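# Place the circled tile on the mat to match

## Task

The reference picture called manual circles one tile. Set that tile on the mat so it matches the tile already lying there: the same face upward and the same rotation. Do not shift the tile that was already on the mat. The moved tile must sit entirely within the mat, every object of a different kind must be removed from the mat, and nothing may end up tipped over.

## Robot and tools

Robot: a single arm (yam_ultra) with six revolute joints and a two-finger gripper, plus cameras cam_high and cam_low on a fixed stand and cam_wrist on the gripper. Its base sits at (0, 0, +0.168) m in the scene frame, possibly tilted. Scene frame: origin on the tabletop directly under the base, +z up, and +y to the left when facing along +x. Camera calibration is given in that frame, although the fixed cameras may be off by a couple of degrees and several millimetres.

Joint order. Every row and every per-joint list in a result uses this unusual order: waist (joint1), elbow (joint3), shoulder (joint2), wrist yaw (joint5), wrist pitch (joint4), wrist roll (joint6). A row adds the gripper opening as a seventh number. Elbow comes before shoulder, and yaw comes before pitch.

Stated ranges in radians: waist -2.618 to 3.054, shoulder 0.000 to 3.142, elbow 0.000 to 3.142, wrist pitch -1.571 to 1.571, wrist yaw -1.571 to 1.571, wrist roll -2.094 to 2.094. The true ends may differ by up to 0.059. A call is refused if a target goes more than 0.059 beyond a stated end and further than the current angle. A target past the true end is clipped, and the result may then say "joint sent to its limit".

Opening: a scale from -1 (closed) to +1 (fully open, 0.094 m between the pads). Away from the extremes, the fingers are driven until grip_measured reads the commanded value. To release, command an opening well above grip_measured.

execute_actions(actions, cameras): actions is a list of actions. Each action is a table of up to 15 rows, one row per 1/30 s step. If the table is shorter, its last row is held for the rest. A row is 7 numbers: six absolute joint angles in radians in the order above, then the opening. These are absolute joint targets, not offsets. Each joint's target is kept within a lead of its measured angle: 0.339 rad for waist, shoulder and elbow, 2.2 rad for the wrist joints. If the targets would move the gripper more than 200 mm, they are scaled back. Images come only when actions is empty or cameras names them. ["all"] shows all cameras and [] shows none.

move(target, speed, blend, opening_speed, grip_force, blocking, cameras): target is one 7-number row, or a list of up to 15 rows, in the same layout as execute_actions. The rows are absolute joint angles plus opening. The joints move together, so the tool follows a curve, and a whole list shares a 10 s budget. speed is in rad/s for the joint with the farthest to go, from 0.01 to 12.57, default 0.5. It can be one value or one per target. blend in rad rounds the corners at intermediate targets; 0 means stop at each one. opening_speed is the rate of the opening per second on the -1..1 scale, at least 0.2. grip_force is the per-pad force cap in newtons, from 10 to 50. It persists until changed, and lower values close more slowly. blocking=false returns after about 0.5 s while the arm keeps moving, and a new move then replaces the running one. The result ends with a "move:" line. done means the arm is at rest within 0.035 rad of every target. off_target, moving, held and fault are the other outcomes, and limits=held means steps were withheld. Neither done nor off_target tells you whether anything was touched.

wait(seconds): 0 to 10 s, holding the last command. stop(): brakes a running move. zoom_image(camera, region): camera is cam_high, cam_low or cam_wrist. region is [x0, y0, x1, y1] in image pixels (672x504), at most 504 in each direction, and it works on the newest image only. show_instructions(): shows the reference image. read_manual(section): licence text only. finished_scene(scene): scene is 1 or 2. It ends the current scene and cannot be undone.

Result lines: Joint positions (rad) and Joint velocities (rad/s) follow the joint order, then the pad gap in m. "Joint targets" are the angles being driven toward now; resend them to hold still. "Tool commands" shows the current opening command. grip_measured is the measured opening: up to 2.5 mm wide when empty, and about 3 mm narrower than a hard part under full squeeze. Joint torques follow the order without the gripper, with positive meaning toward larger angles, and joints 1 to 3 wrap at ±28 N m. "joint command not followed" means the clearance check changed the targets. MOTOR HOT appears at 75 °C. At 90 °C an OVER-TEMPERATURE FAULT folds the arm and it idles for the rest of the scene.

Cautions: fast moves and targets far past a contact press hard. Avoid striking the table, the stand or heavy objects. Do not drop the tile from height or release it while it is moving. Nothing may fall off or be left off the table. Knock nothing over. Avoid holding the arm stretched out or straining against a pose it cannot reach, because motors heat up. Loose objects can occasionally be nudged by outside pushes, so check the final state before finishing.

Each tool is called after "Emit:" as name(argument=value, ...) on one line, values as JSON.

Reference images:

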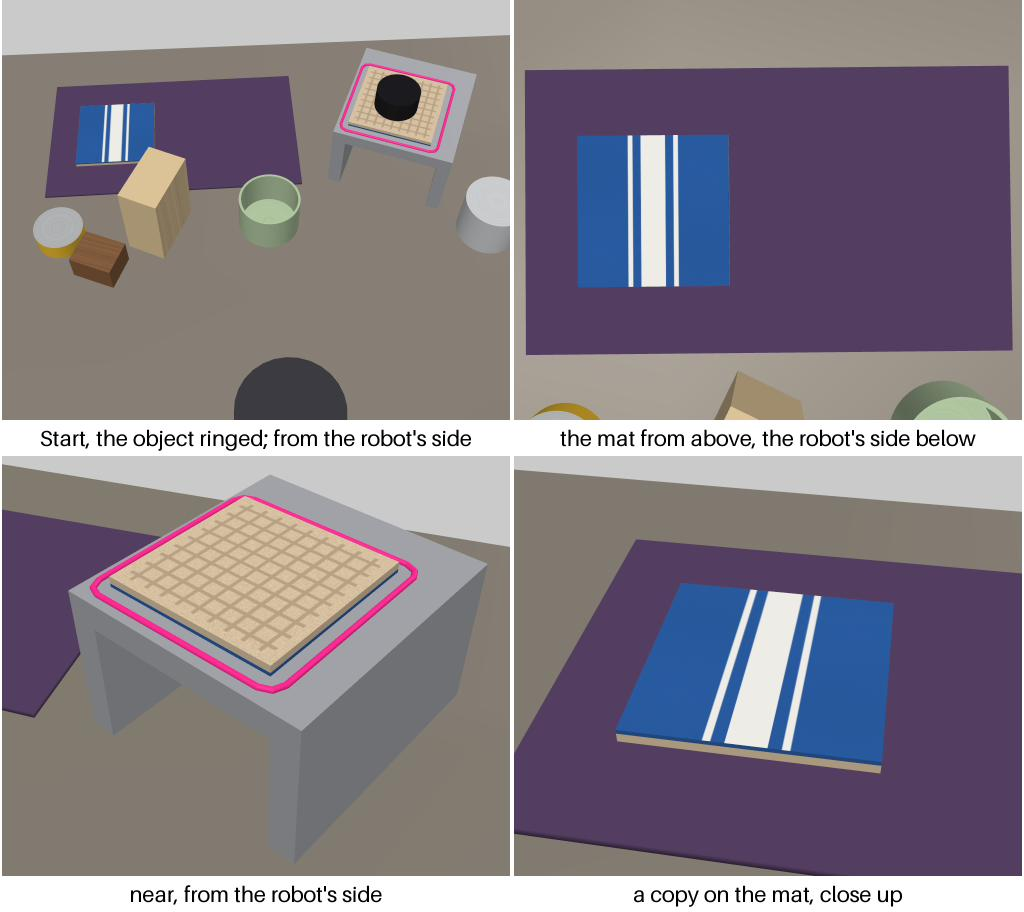

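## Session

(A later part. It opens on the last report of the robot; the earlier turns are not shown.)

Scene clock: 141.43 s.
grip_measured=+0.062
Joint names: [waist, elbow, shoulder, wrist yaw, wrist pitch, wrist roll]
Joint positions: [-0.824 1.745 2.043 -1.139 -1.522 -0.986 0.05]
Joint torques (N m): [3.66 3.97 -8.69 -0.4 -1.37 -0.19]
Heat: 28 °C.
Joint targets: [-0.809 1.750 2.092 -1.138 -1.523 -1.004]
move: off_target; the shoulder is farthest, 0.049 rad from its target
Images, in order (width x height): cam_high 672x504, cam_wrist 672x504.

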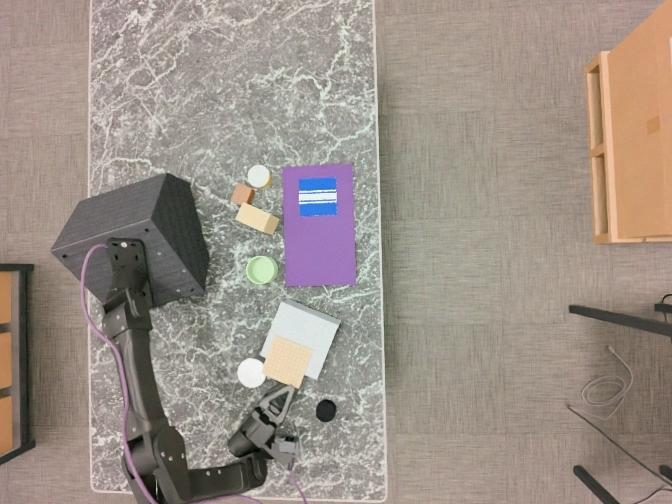

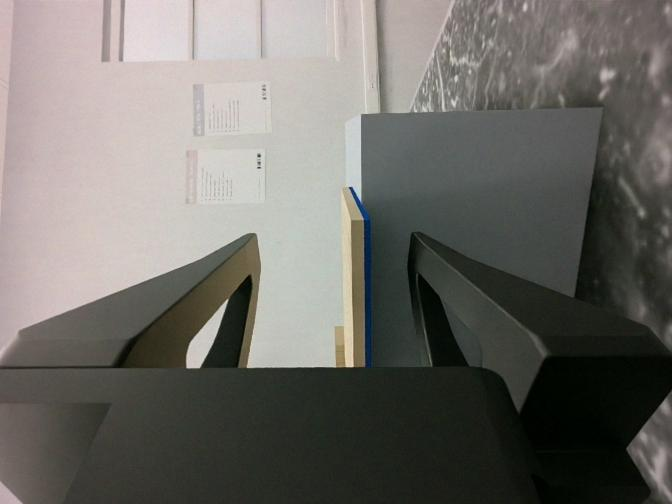

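Emit:
move(target=[-0.795,1.752,2.130,-1.138,-1.525,-1.012,0.06], speed=0.15, cameras=["cam_high","cam_wrist"])

Emit:
zoom_image(camera="cam_high", region=[220, 280, 370, 430])

Scene clock: 143.97 s.
grip_measured=+0.062
Joint names: [waist, elbow, shoulder, wrist yaw, wrist pitch, wrist roll]
Joint positions: [-0.813 1.76 2.055 -1.138 -1.546 -0.994 0.05]
Joint torques (N m): [3.96 3.04 -6.67 -0.39 -1.13 -0.24]
Heat: 28 °C.
Joint targets: [-0.795 1.752 2.130 -1.138 -1.525 -1.012]
move: off_target; the shoulder is farthest, 0.075 rad from its target
Images, in order (width x height): cam_high 672x504, cam_wrist 672x504.

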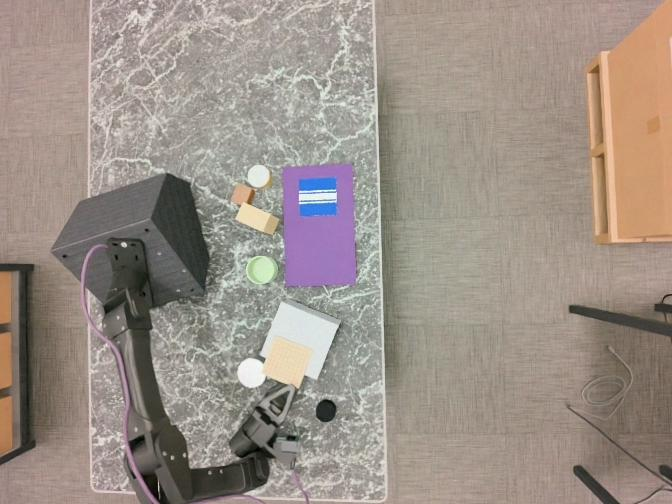

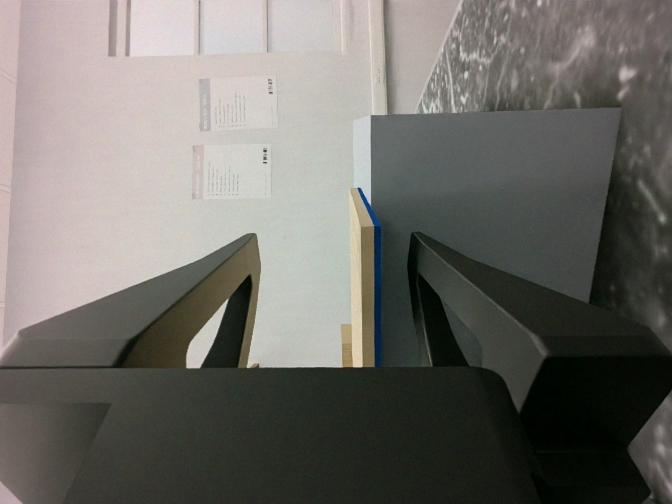

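Scaled by 3.360 from the camera's 672x504 image, which has a finer 960x720 frame.

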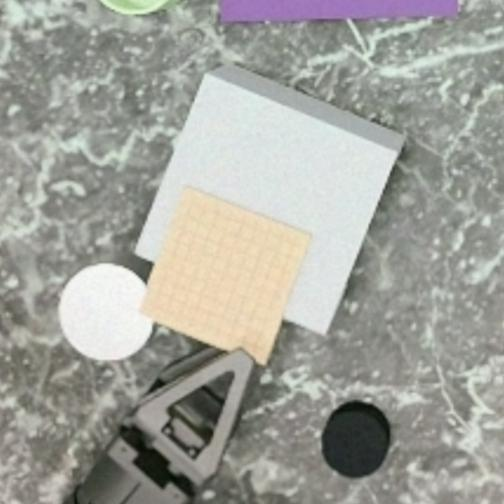

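Emit:
move(target=[[-0.947,1.383,1.887,-1.389,-1.056,-0.751,0.06],[-0.87,1.57,1.87,-1.15,-1.23,-0.77,0.06],[-0.747,1.746,2.000,-0.906,-1.394,-0.785,0.06]], speed=0.3, blend=[0.05,0.03,0], cameras=["cam_high","cam_wrist"])

Emit:
zoom_image(camera="cam_high", region=[220, 280, 370, 430])

Scene clock: 161.40 s.
grip_measured=+0.062
Joint names: [waist, elbow, shoulder, wrist yaw, wrist pitch, wrist roll]
Joint positions: [-0.759 1.731 1.968 -0.905 -1.386 -0.768 0.05]
Joint torques (N m): [3.67 5.27 -10.19 -0.49 -1.29 -0.2]
Heat: 28 °C.
Joint targets: [-0.747 1.746 2.000 -0.906 -1.394 -0.785]
move: done
Images, in order (width x height): cam_high 672x504, cam_wrist 672x504.

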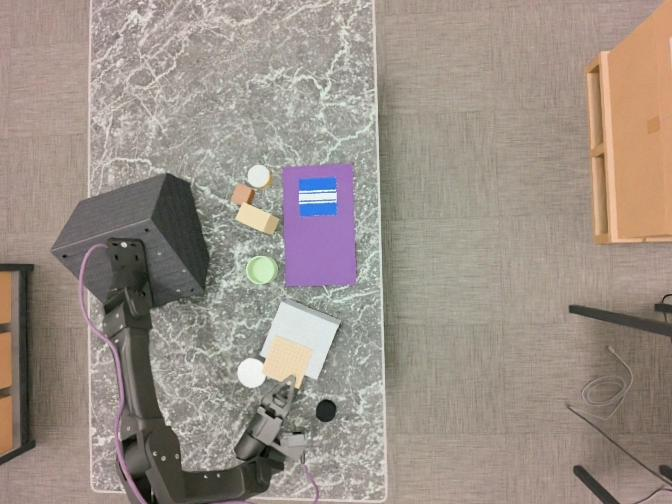

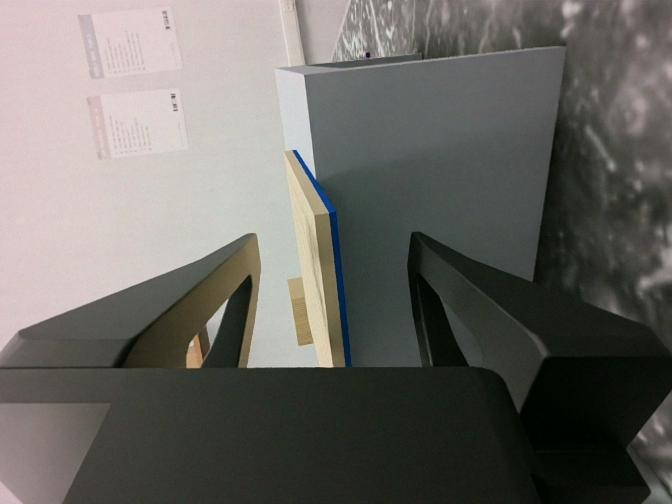

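Scaled by 3.360 from the camera's 672x504 image, which has a finer 960x720 frame.

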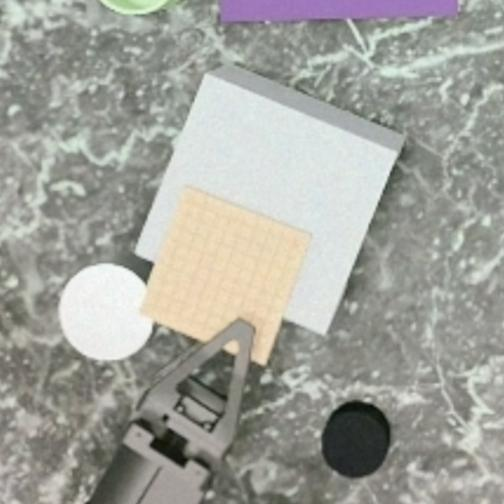

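Emit:
move(target=[-0.747,1.746,2.000,-0.906,-1.394,-0.785,-1], opening_speed=0.6, cameras=["cam_wrist"])

Scene clock: 164.60 s.
grip_measured=-0.880
Joint names: [waist, elbow, shoulder, wrist yaw, wrist pitch, wrist roll]
Joint positions: [-0.754 1.731 1.968 -0.945 -1.437 -0.773 0.006]
Joint torques (N m): [3.23 5.16 -10.1 -0.03 -0.78 -0.13]
Heat: 28 °C.
Joint targets: [-0.747 1.746 2.000 -0.906 -1.394 -0.785]
move: off_target; the wrist pitch is farthest, 0.043 rad from its target
Images, in order (width x height): cam_wrist 672x504.

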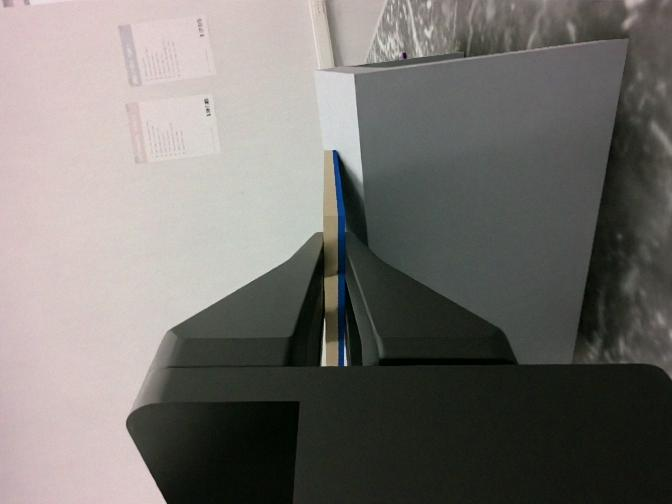

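Emit:
move(target=[[-0.675,1.737,1.80,-0.90,-1.47,-0.785,-1],[-0.3,1.55,1.5,-0.4,-1.1,-1.1,-1],[0.4,1.1,1.55,0.5,-0.2,-1.6,-1],[0.691,0.721,1.834,0.807,0.295,-1.859,-1]], speed=[0.25,0.7,0.9,0.6], blend=[0.05,0.1,0.1,0], cameras=["all"])

Emit:
zoom_image(camera="cam_high", region=[200, 140, 400, 340])

Emit:
zoom_image(camera="cam_low", region=[290, 210, 490, 370])

Scene clock: 177.07 s.
grip_measured=-0.882
Joint names: [waist, elbow, shoulder, wrist yaw, wrist pitch, wrist roll]
Joint positions: [0.668 0.72 1.83 0.806 0.274 -1.849 0.006]
Joint torques (N m): [7.1 5.15 -4.71 -0.09 1.45 -0.11]
Heat: 29 °C.
Joint targets: [0.691 0.721 1.834 0.807 0.295 -1.859]
move: done

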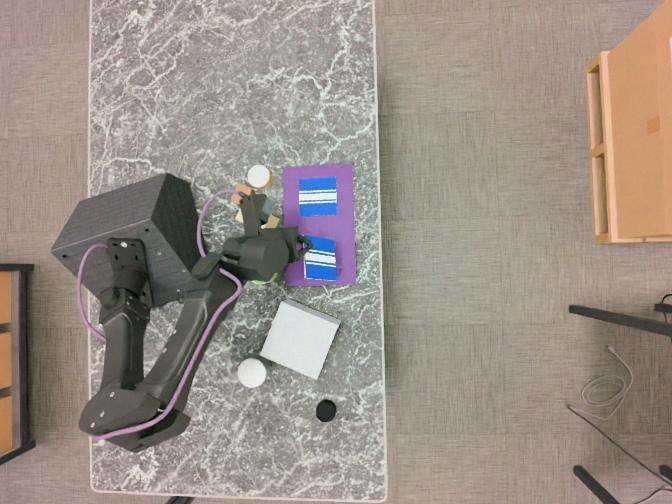

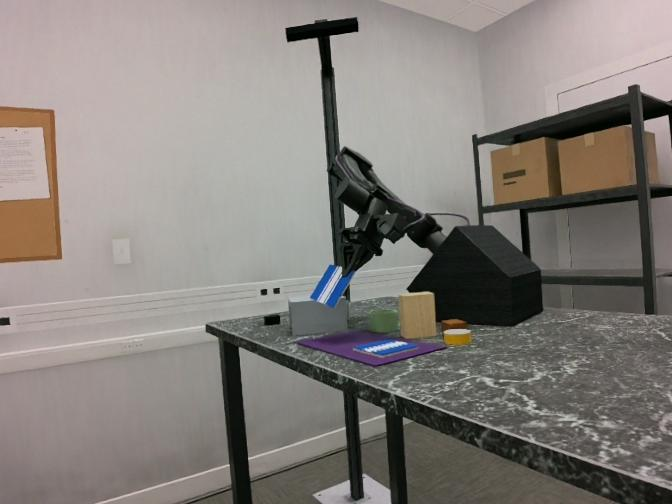

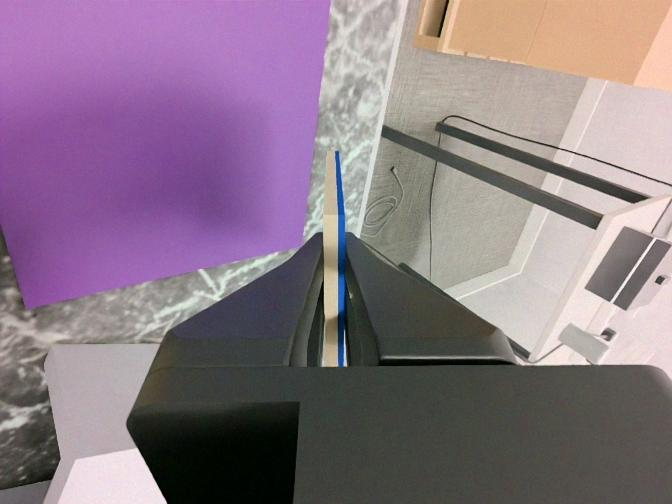

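Scaled by 2.520 from the camera's 672x504 image, which has a finer 960x720 frame.

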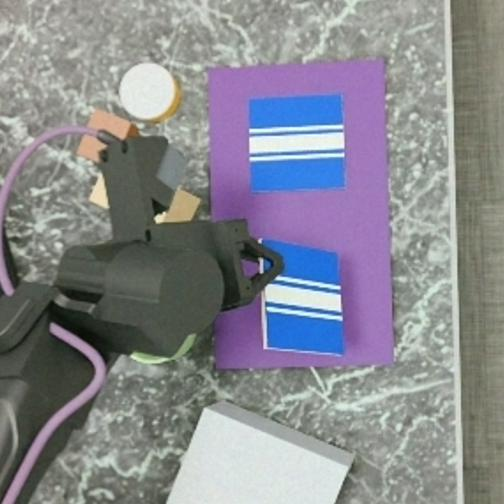

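Scaled by 2.520 from the camera's 672x504 image, which has a finer 960x720 frame.

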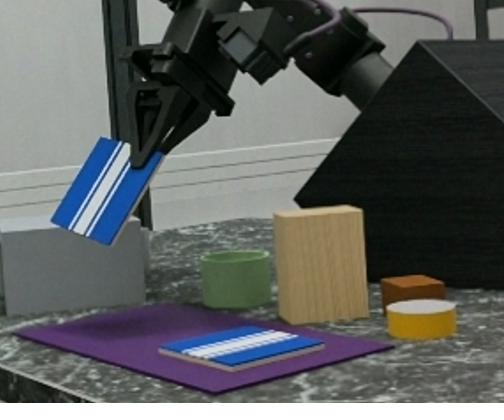

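Emit:
move(target=[0.493,0.623,2.177,0.663,0.859,-2.043,-1], speed=0.3, cameras=["cam_high","cam_low"])

Emit:
zoom_image(camera="cam_high", region=[250, 150, 380, 300])

Emit:
zoom_image(camera="cam_low", region=[290, 230, 450, 370])

Scene clock: 183.30 s.
grip_measured=-0.882
Joint names: [waist, elbow, shoulder, wrist yaw, wrist pitch, wrist roll]
Joint positions: [0.502 0.63 2.157 0.676 0.845 -2.033 0.006]
Joint torques (N m): [5.09 2.52 -4.66 -0.37 1.38 -0.1]
Heat: 28 °C.
Joint targets: [0.493 0.623 2.177 0.663 0.859 -2.043]
move: done
Images, in order (width x height): cam_high 672x504, cam_low 672x504.

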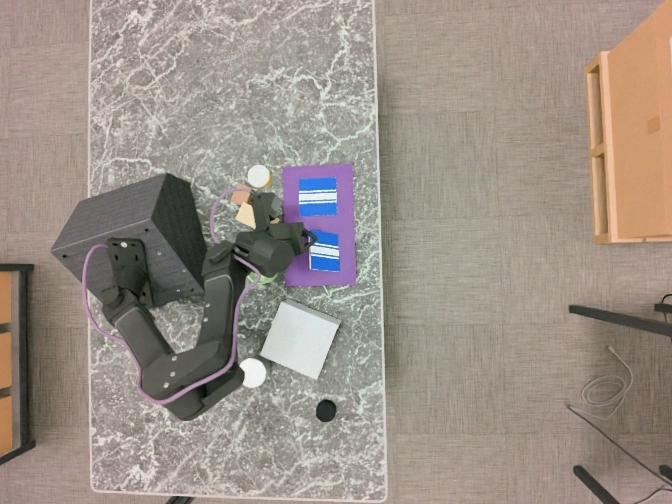

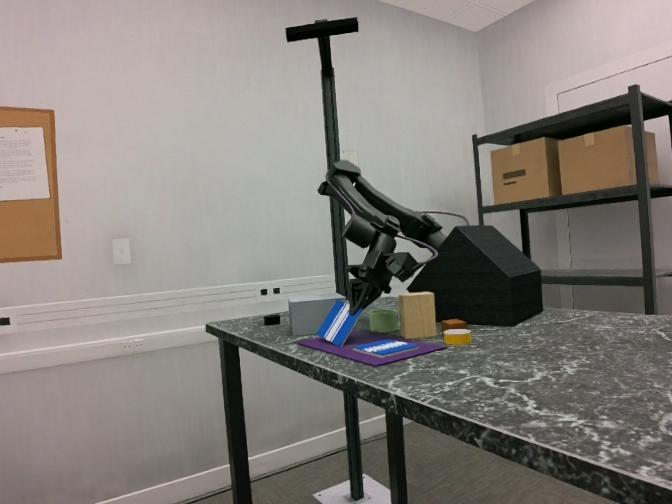

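Scaled by 3.360 from the camera's 672x504 image, which has a finer 960x720 frame.

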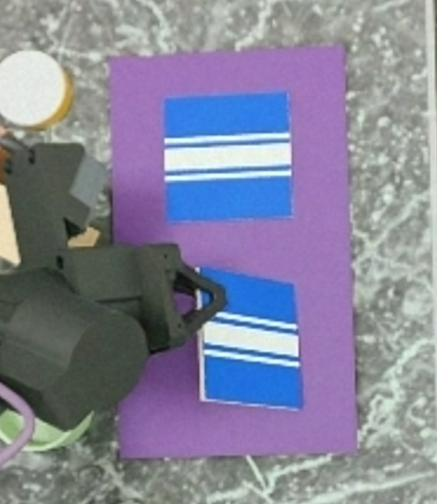

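Scaled by 3.150 from the camera's 672x504 image, which has a finer 960x720 frame.

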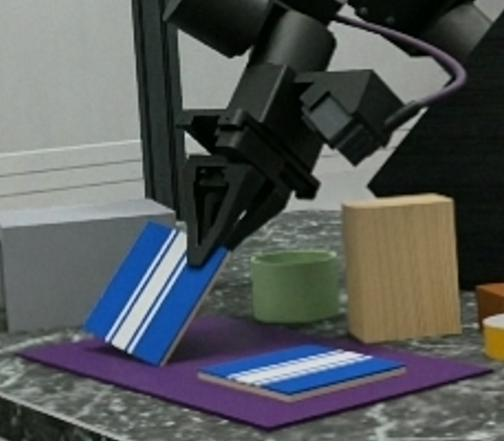

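Emit:
move(target=[[0.480,0.621,2.194,0.654,0.889,-2.054,-1],[0.480,0.621,2.194,0.654,0.889,-2.054,-0.45]], speed=0.1, opening_speed=0.3, cameras=["cam_high","cam_low"])

Emit:
zoom_image(camera="cam_low", region=[290, 230, 450, 370])

Scene clock: 198.00 s.
grip_measured=-0.452
Joint names: [waist, elbow, shoulder, wrist yaw, wrist pitch, wrist roll]
Joint positions: [0.487 0.63 2.172 0.662 0.883 -2.046 0.026]
Joint torques (N m): [5.29 2.25 -4.55 -0.32 1.3 -0.1]
Heat: 28 °C.
Joint targets: [0.480 0.621 2.194 0.654 0.889 -2.054]
move: done
Images, in order (width x height): cam_high 672x504, cam_low 672x504.

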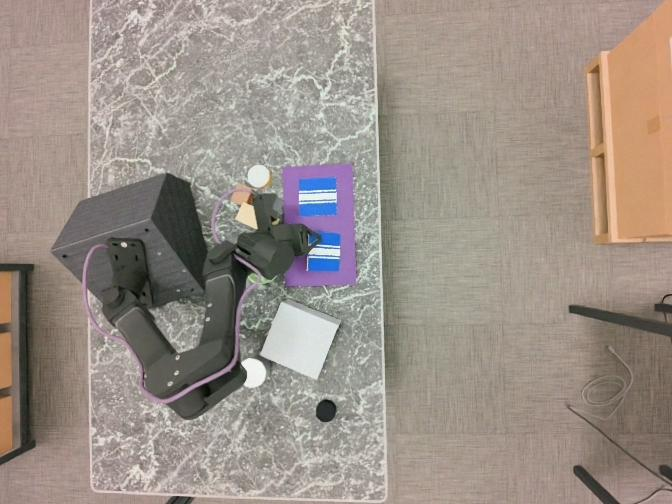

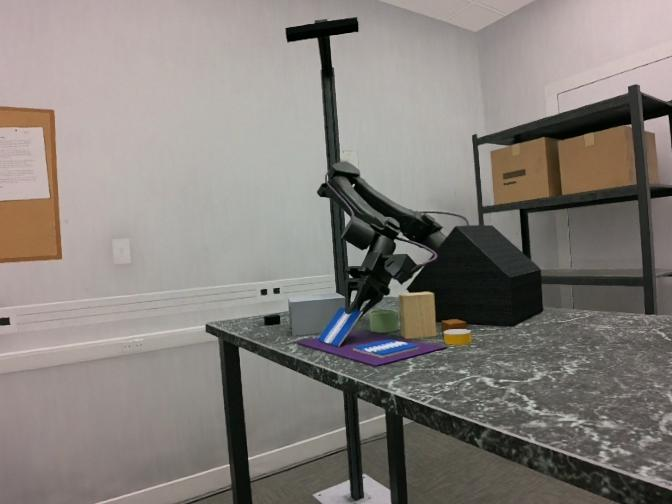

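Scaled by 3.150 from the camera's 672x504 image, which has a finer 960x720 frame.

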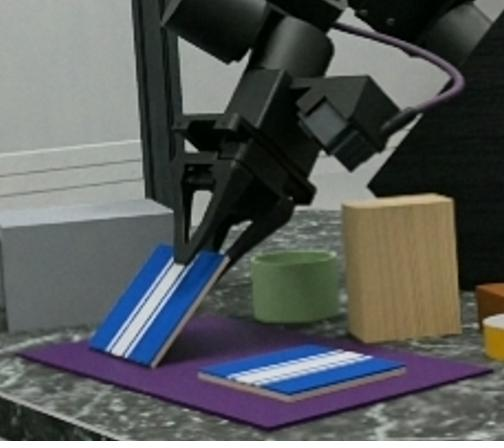

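Works as planned; lower then withdraw.

Emit:
move(target=[0.442,0.573,2.280,0.623,1.027,-2.07,-0.42], speed=0.1, cameras=["cam_high","cam_low"])

Emit:
zoom_image(camera="cam_low", region=[290, 230, 450, 370])

Emit:
zoom_image(camera="cam_high", region=[230, 150, 380, 300])

Scene clock: 201.03 s.
grip_measured=-0.422
Joint names: [waist, elbow, shoulder, wrist yaw, wrist pitch, wrist roll]
Joint positions: [0.45 0.578 2.261 0.641 1.011 -2.062 0.027]
Joint torques (N m): [5.14 1.74 -4.77 -0.42 1.39 -0.1]
Heat: 28 °C.
Joint targets: [0.442 0.573 2.280 0.623 1.027 -2.070]
move: done
Images, in order (width x height): cam_high 672x504, cam_low 672x504.

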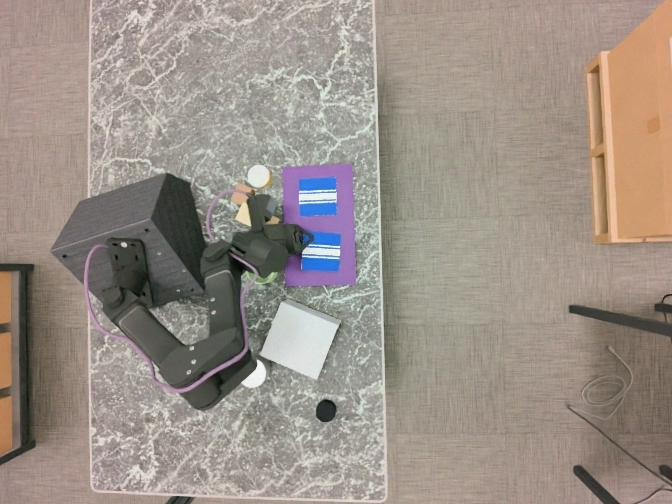

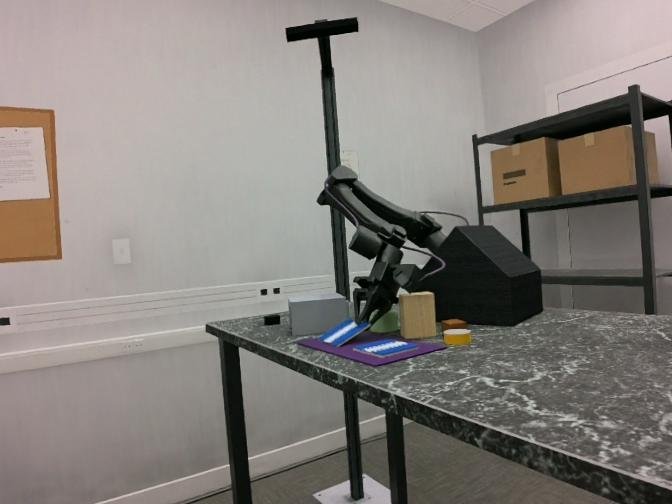

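Scaled by 3.150 from the camera's 672x504 image, which has a finer 960x720 frame.

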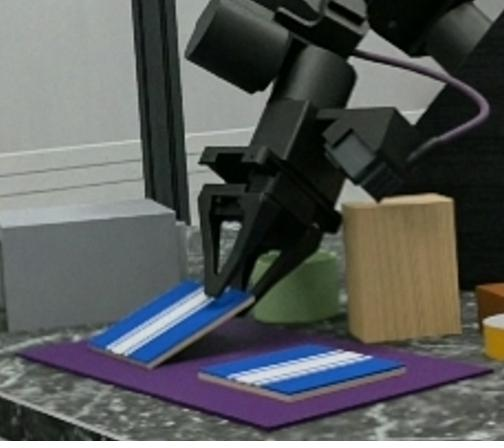

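Scaled by 3.360 from the camera's 672x504 image, which has a finer 960x720 frame.

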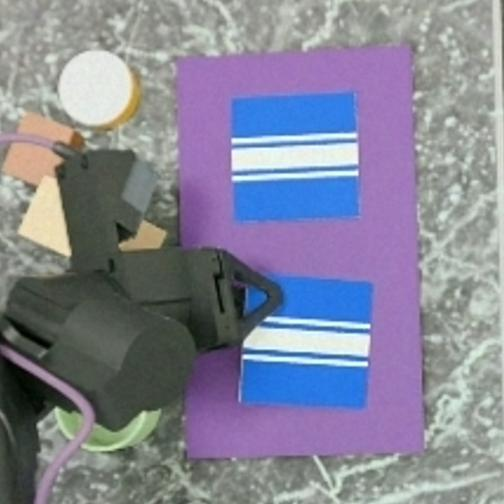

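Emit:
move(target=[[0.424,0.553,2.315,0.608,1.085,-2.075,-0.40],[0.545,0.43,2.125,0.70,0.96,-2.03,-0.40],[0.75,0.66,1.80,0.83,0.25,-1.85,-0.40],[0.9,1.2,1.5,0.8,-0.3,-1.0,-0.40]], speed=[0.1,0.2,0.6,1.0], blend=[0,0.03,0.1,0], cameras=["all"])

Emit:
zoom_image(camera="cam_high", region=[230, 150, 380, 300])

Scene clock: 207.60 s.
grip_measured=-0.402
Joint names: [waist, elbow, shoulder, wrist yaw, wrist pitch, wrist roll]
Joint positions: [0.878 1.193 1.498 0.816 -0.28 -1.015 0.028]
Joint torques (N m): [6.22 6.89 -1.94 -0.42 1.24 0.23]
Heat: 28 °C.
Joint targets: [0.900 1.200 1.500 0.800 -0.300 -1.000]
move: done

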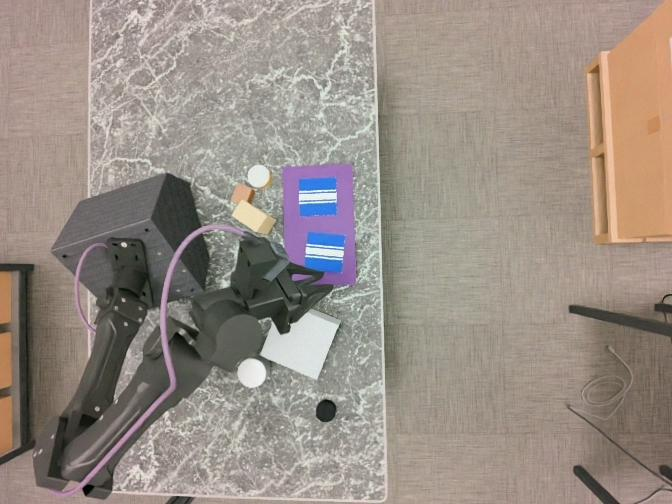

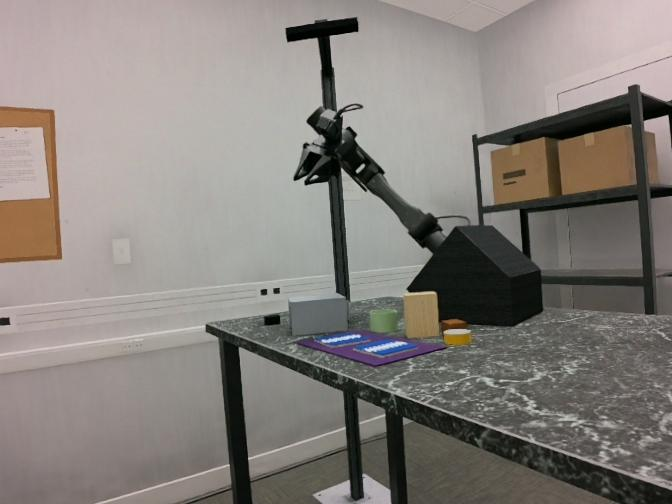

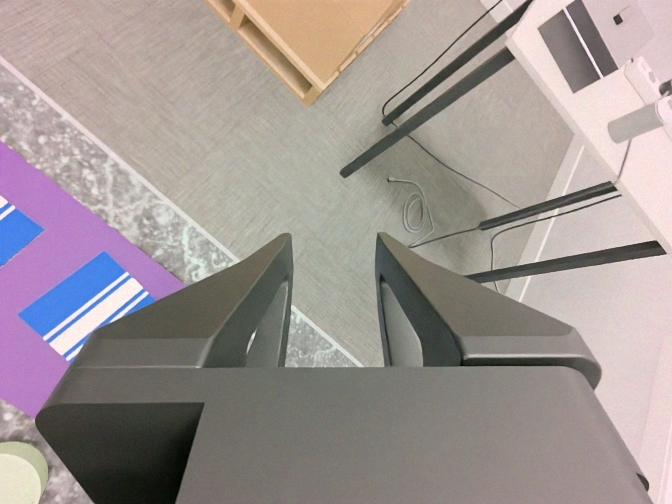

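Scaled by 3.360 from the camera's 672x504 image, which has a finer 960x720 frame.

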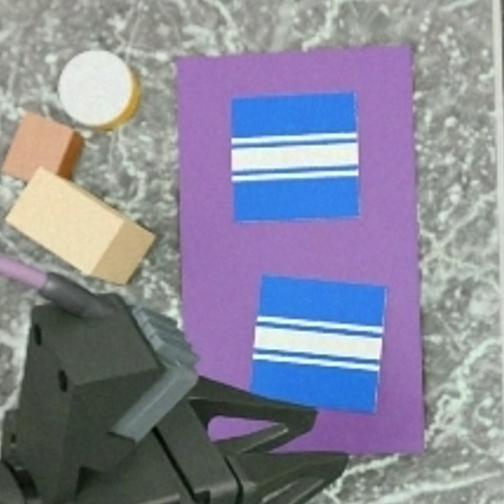

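Emit:
finished_scene(scene=1)

The scene is finished: the task was done.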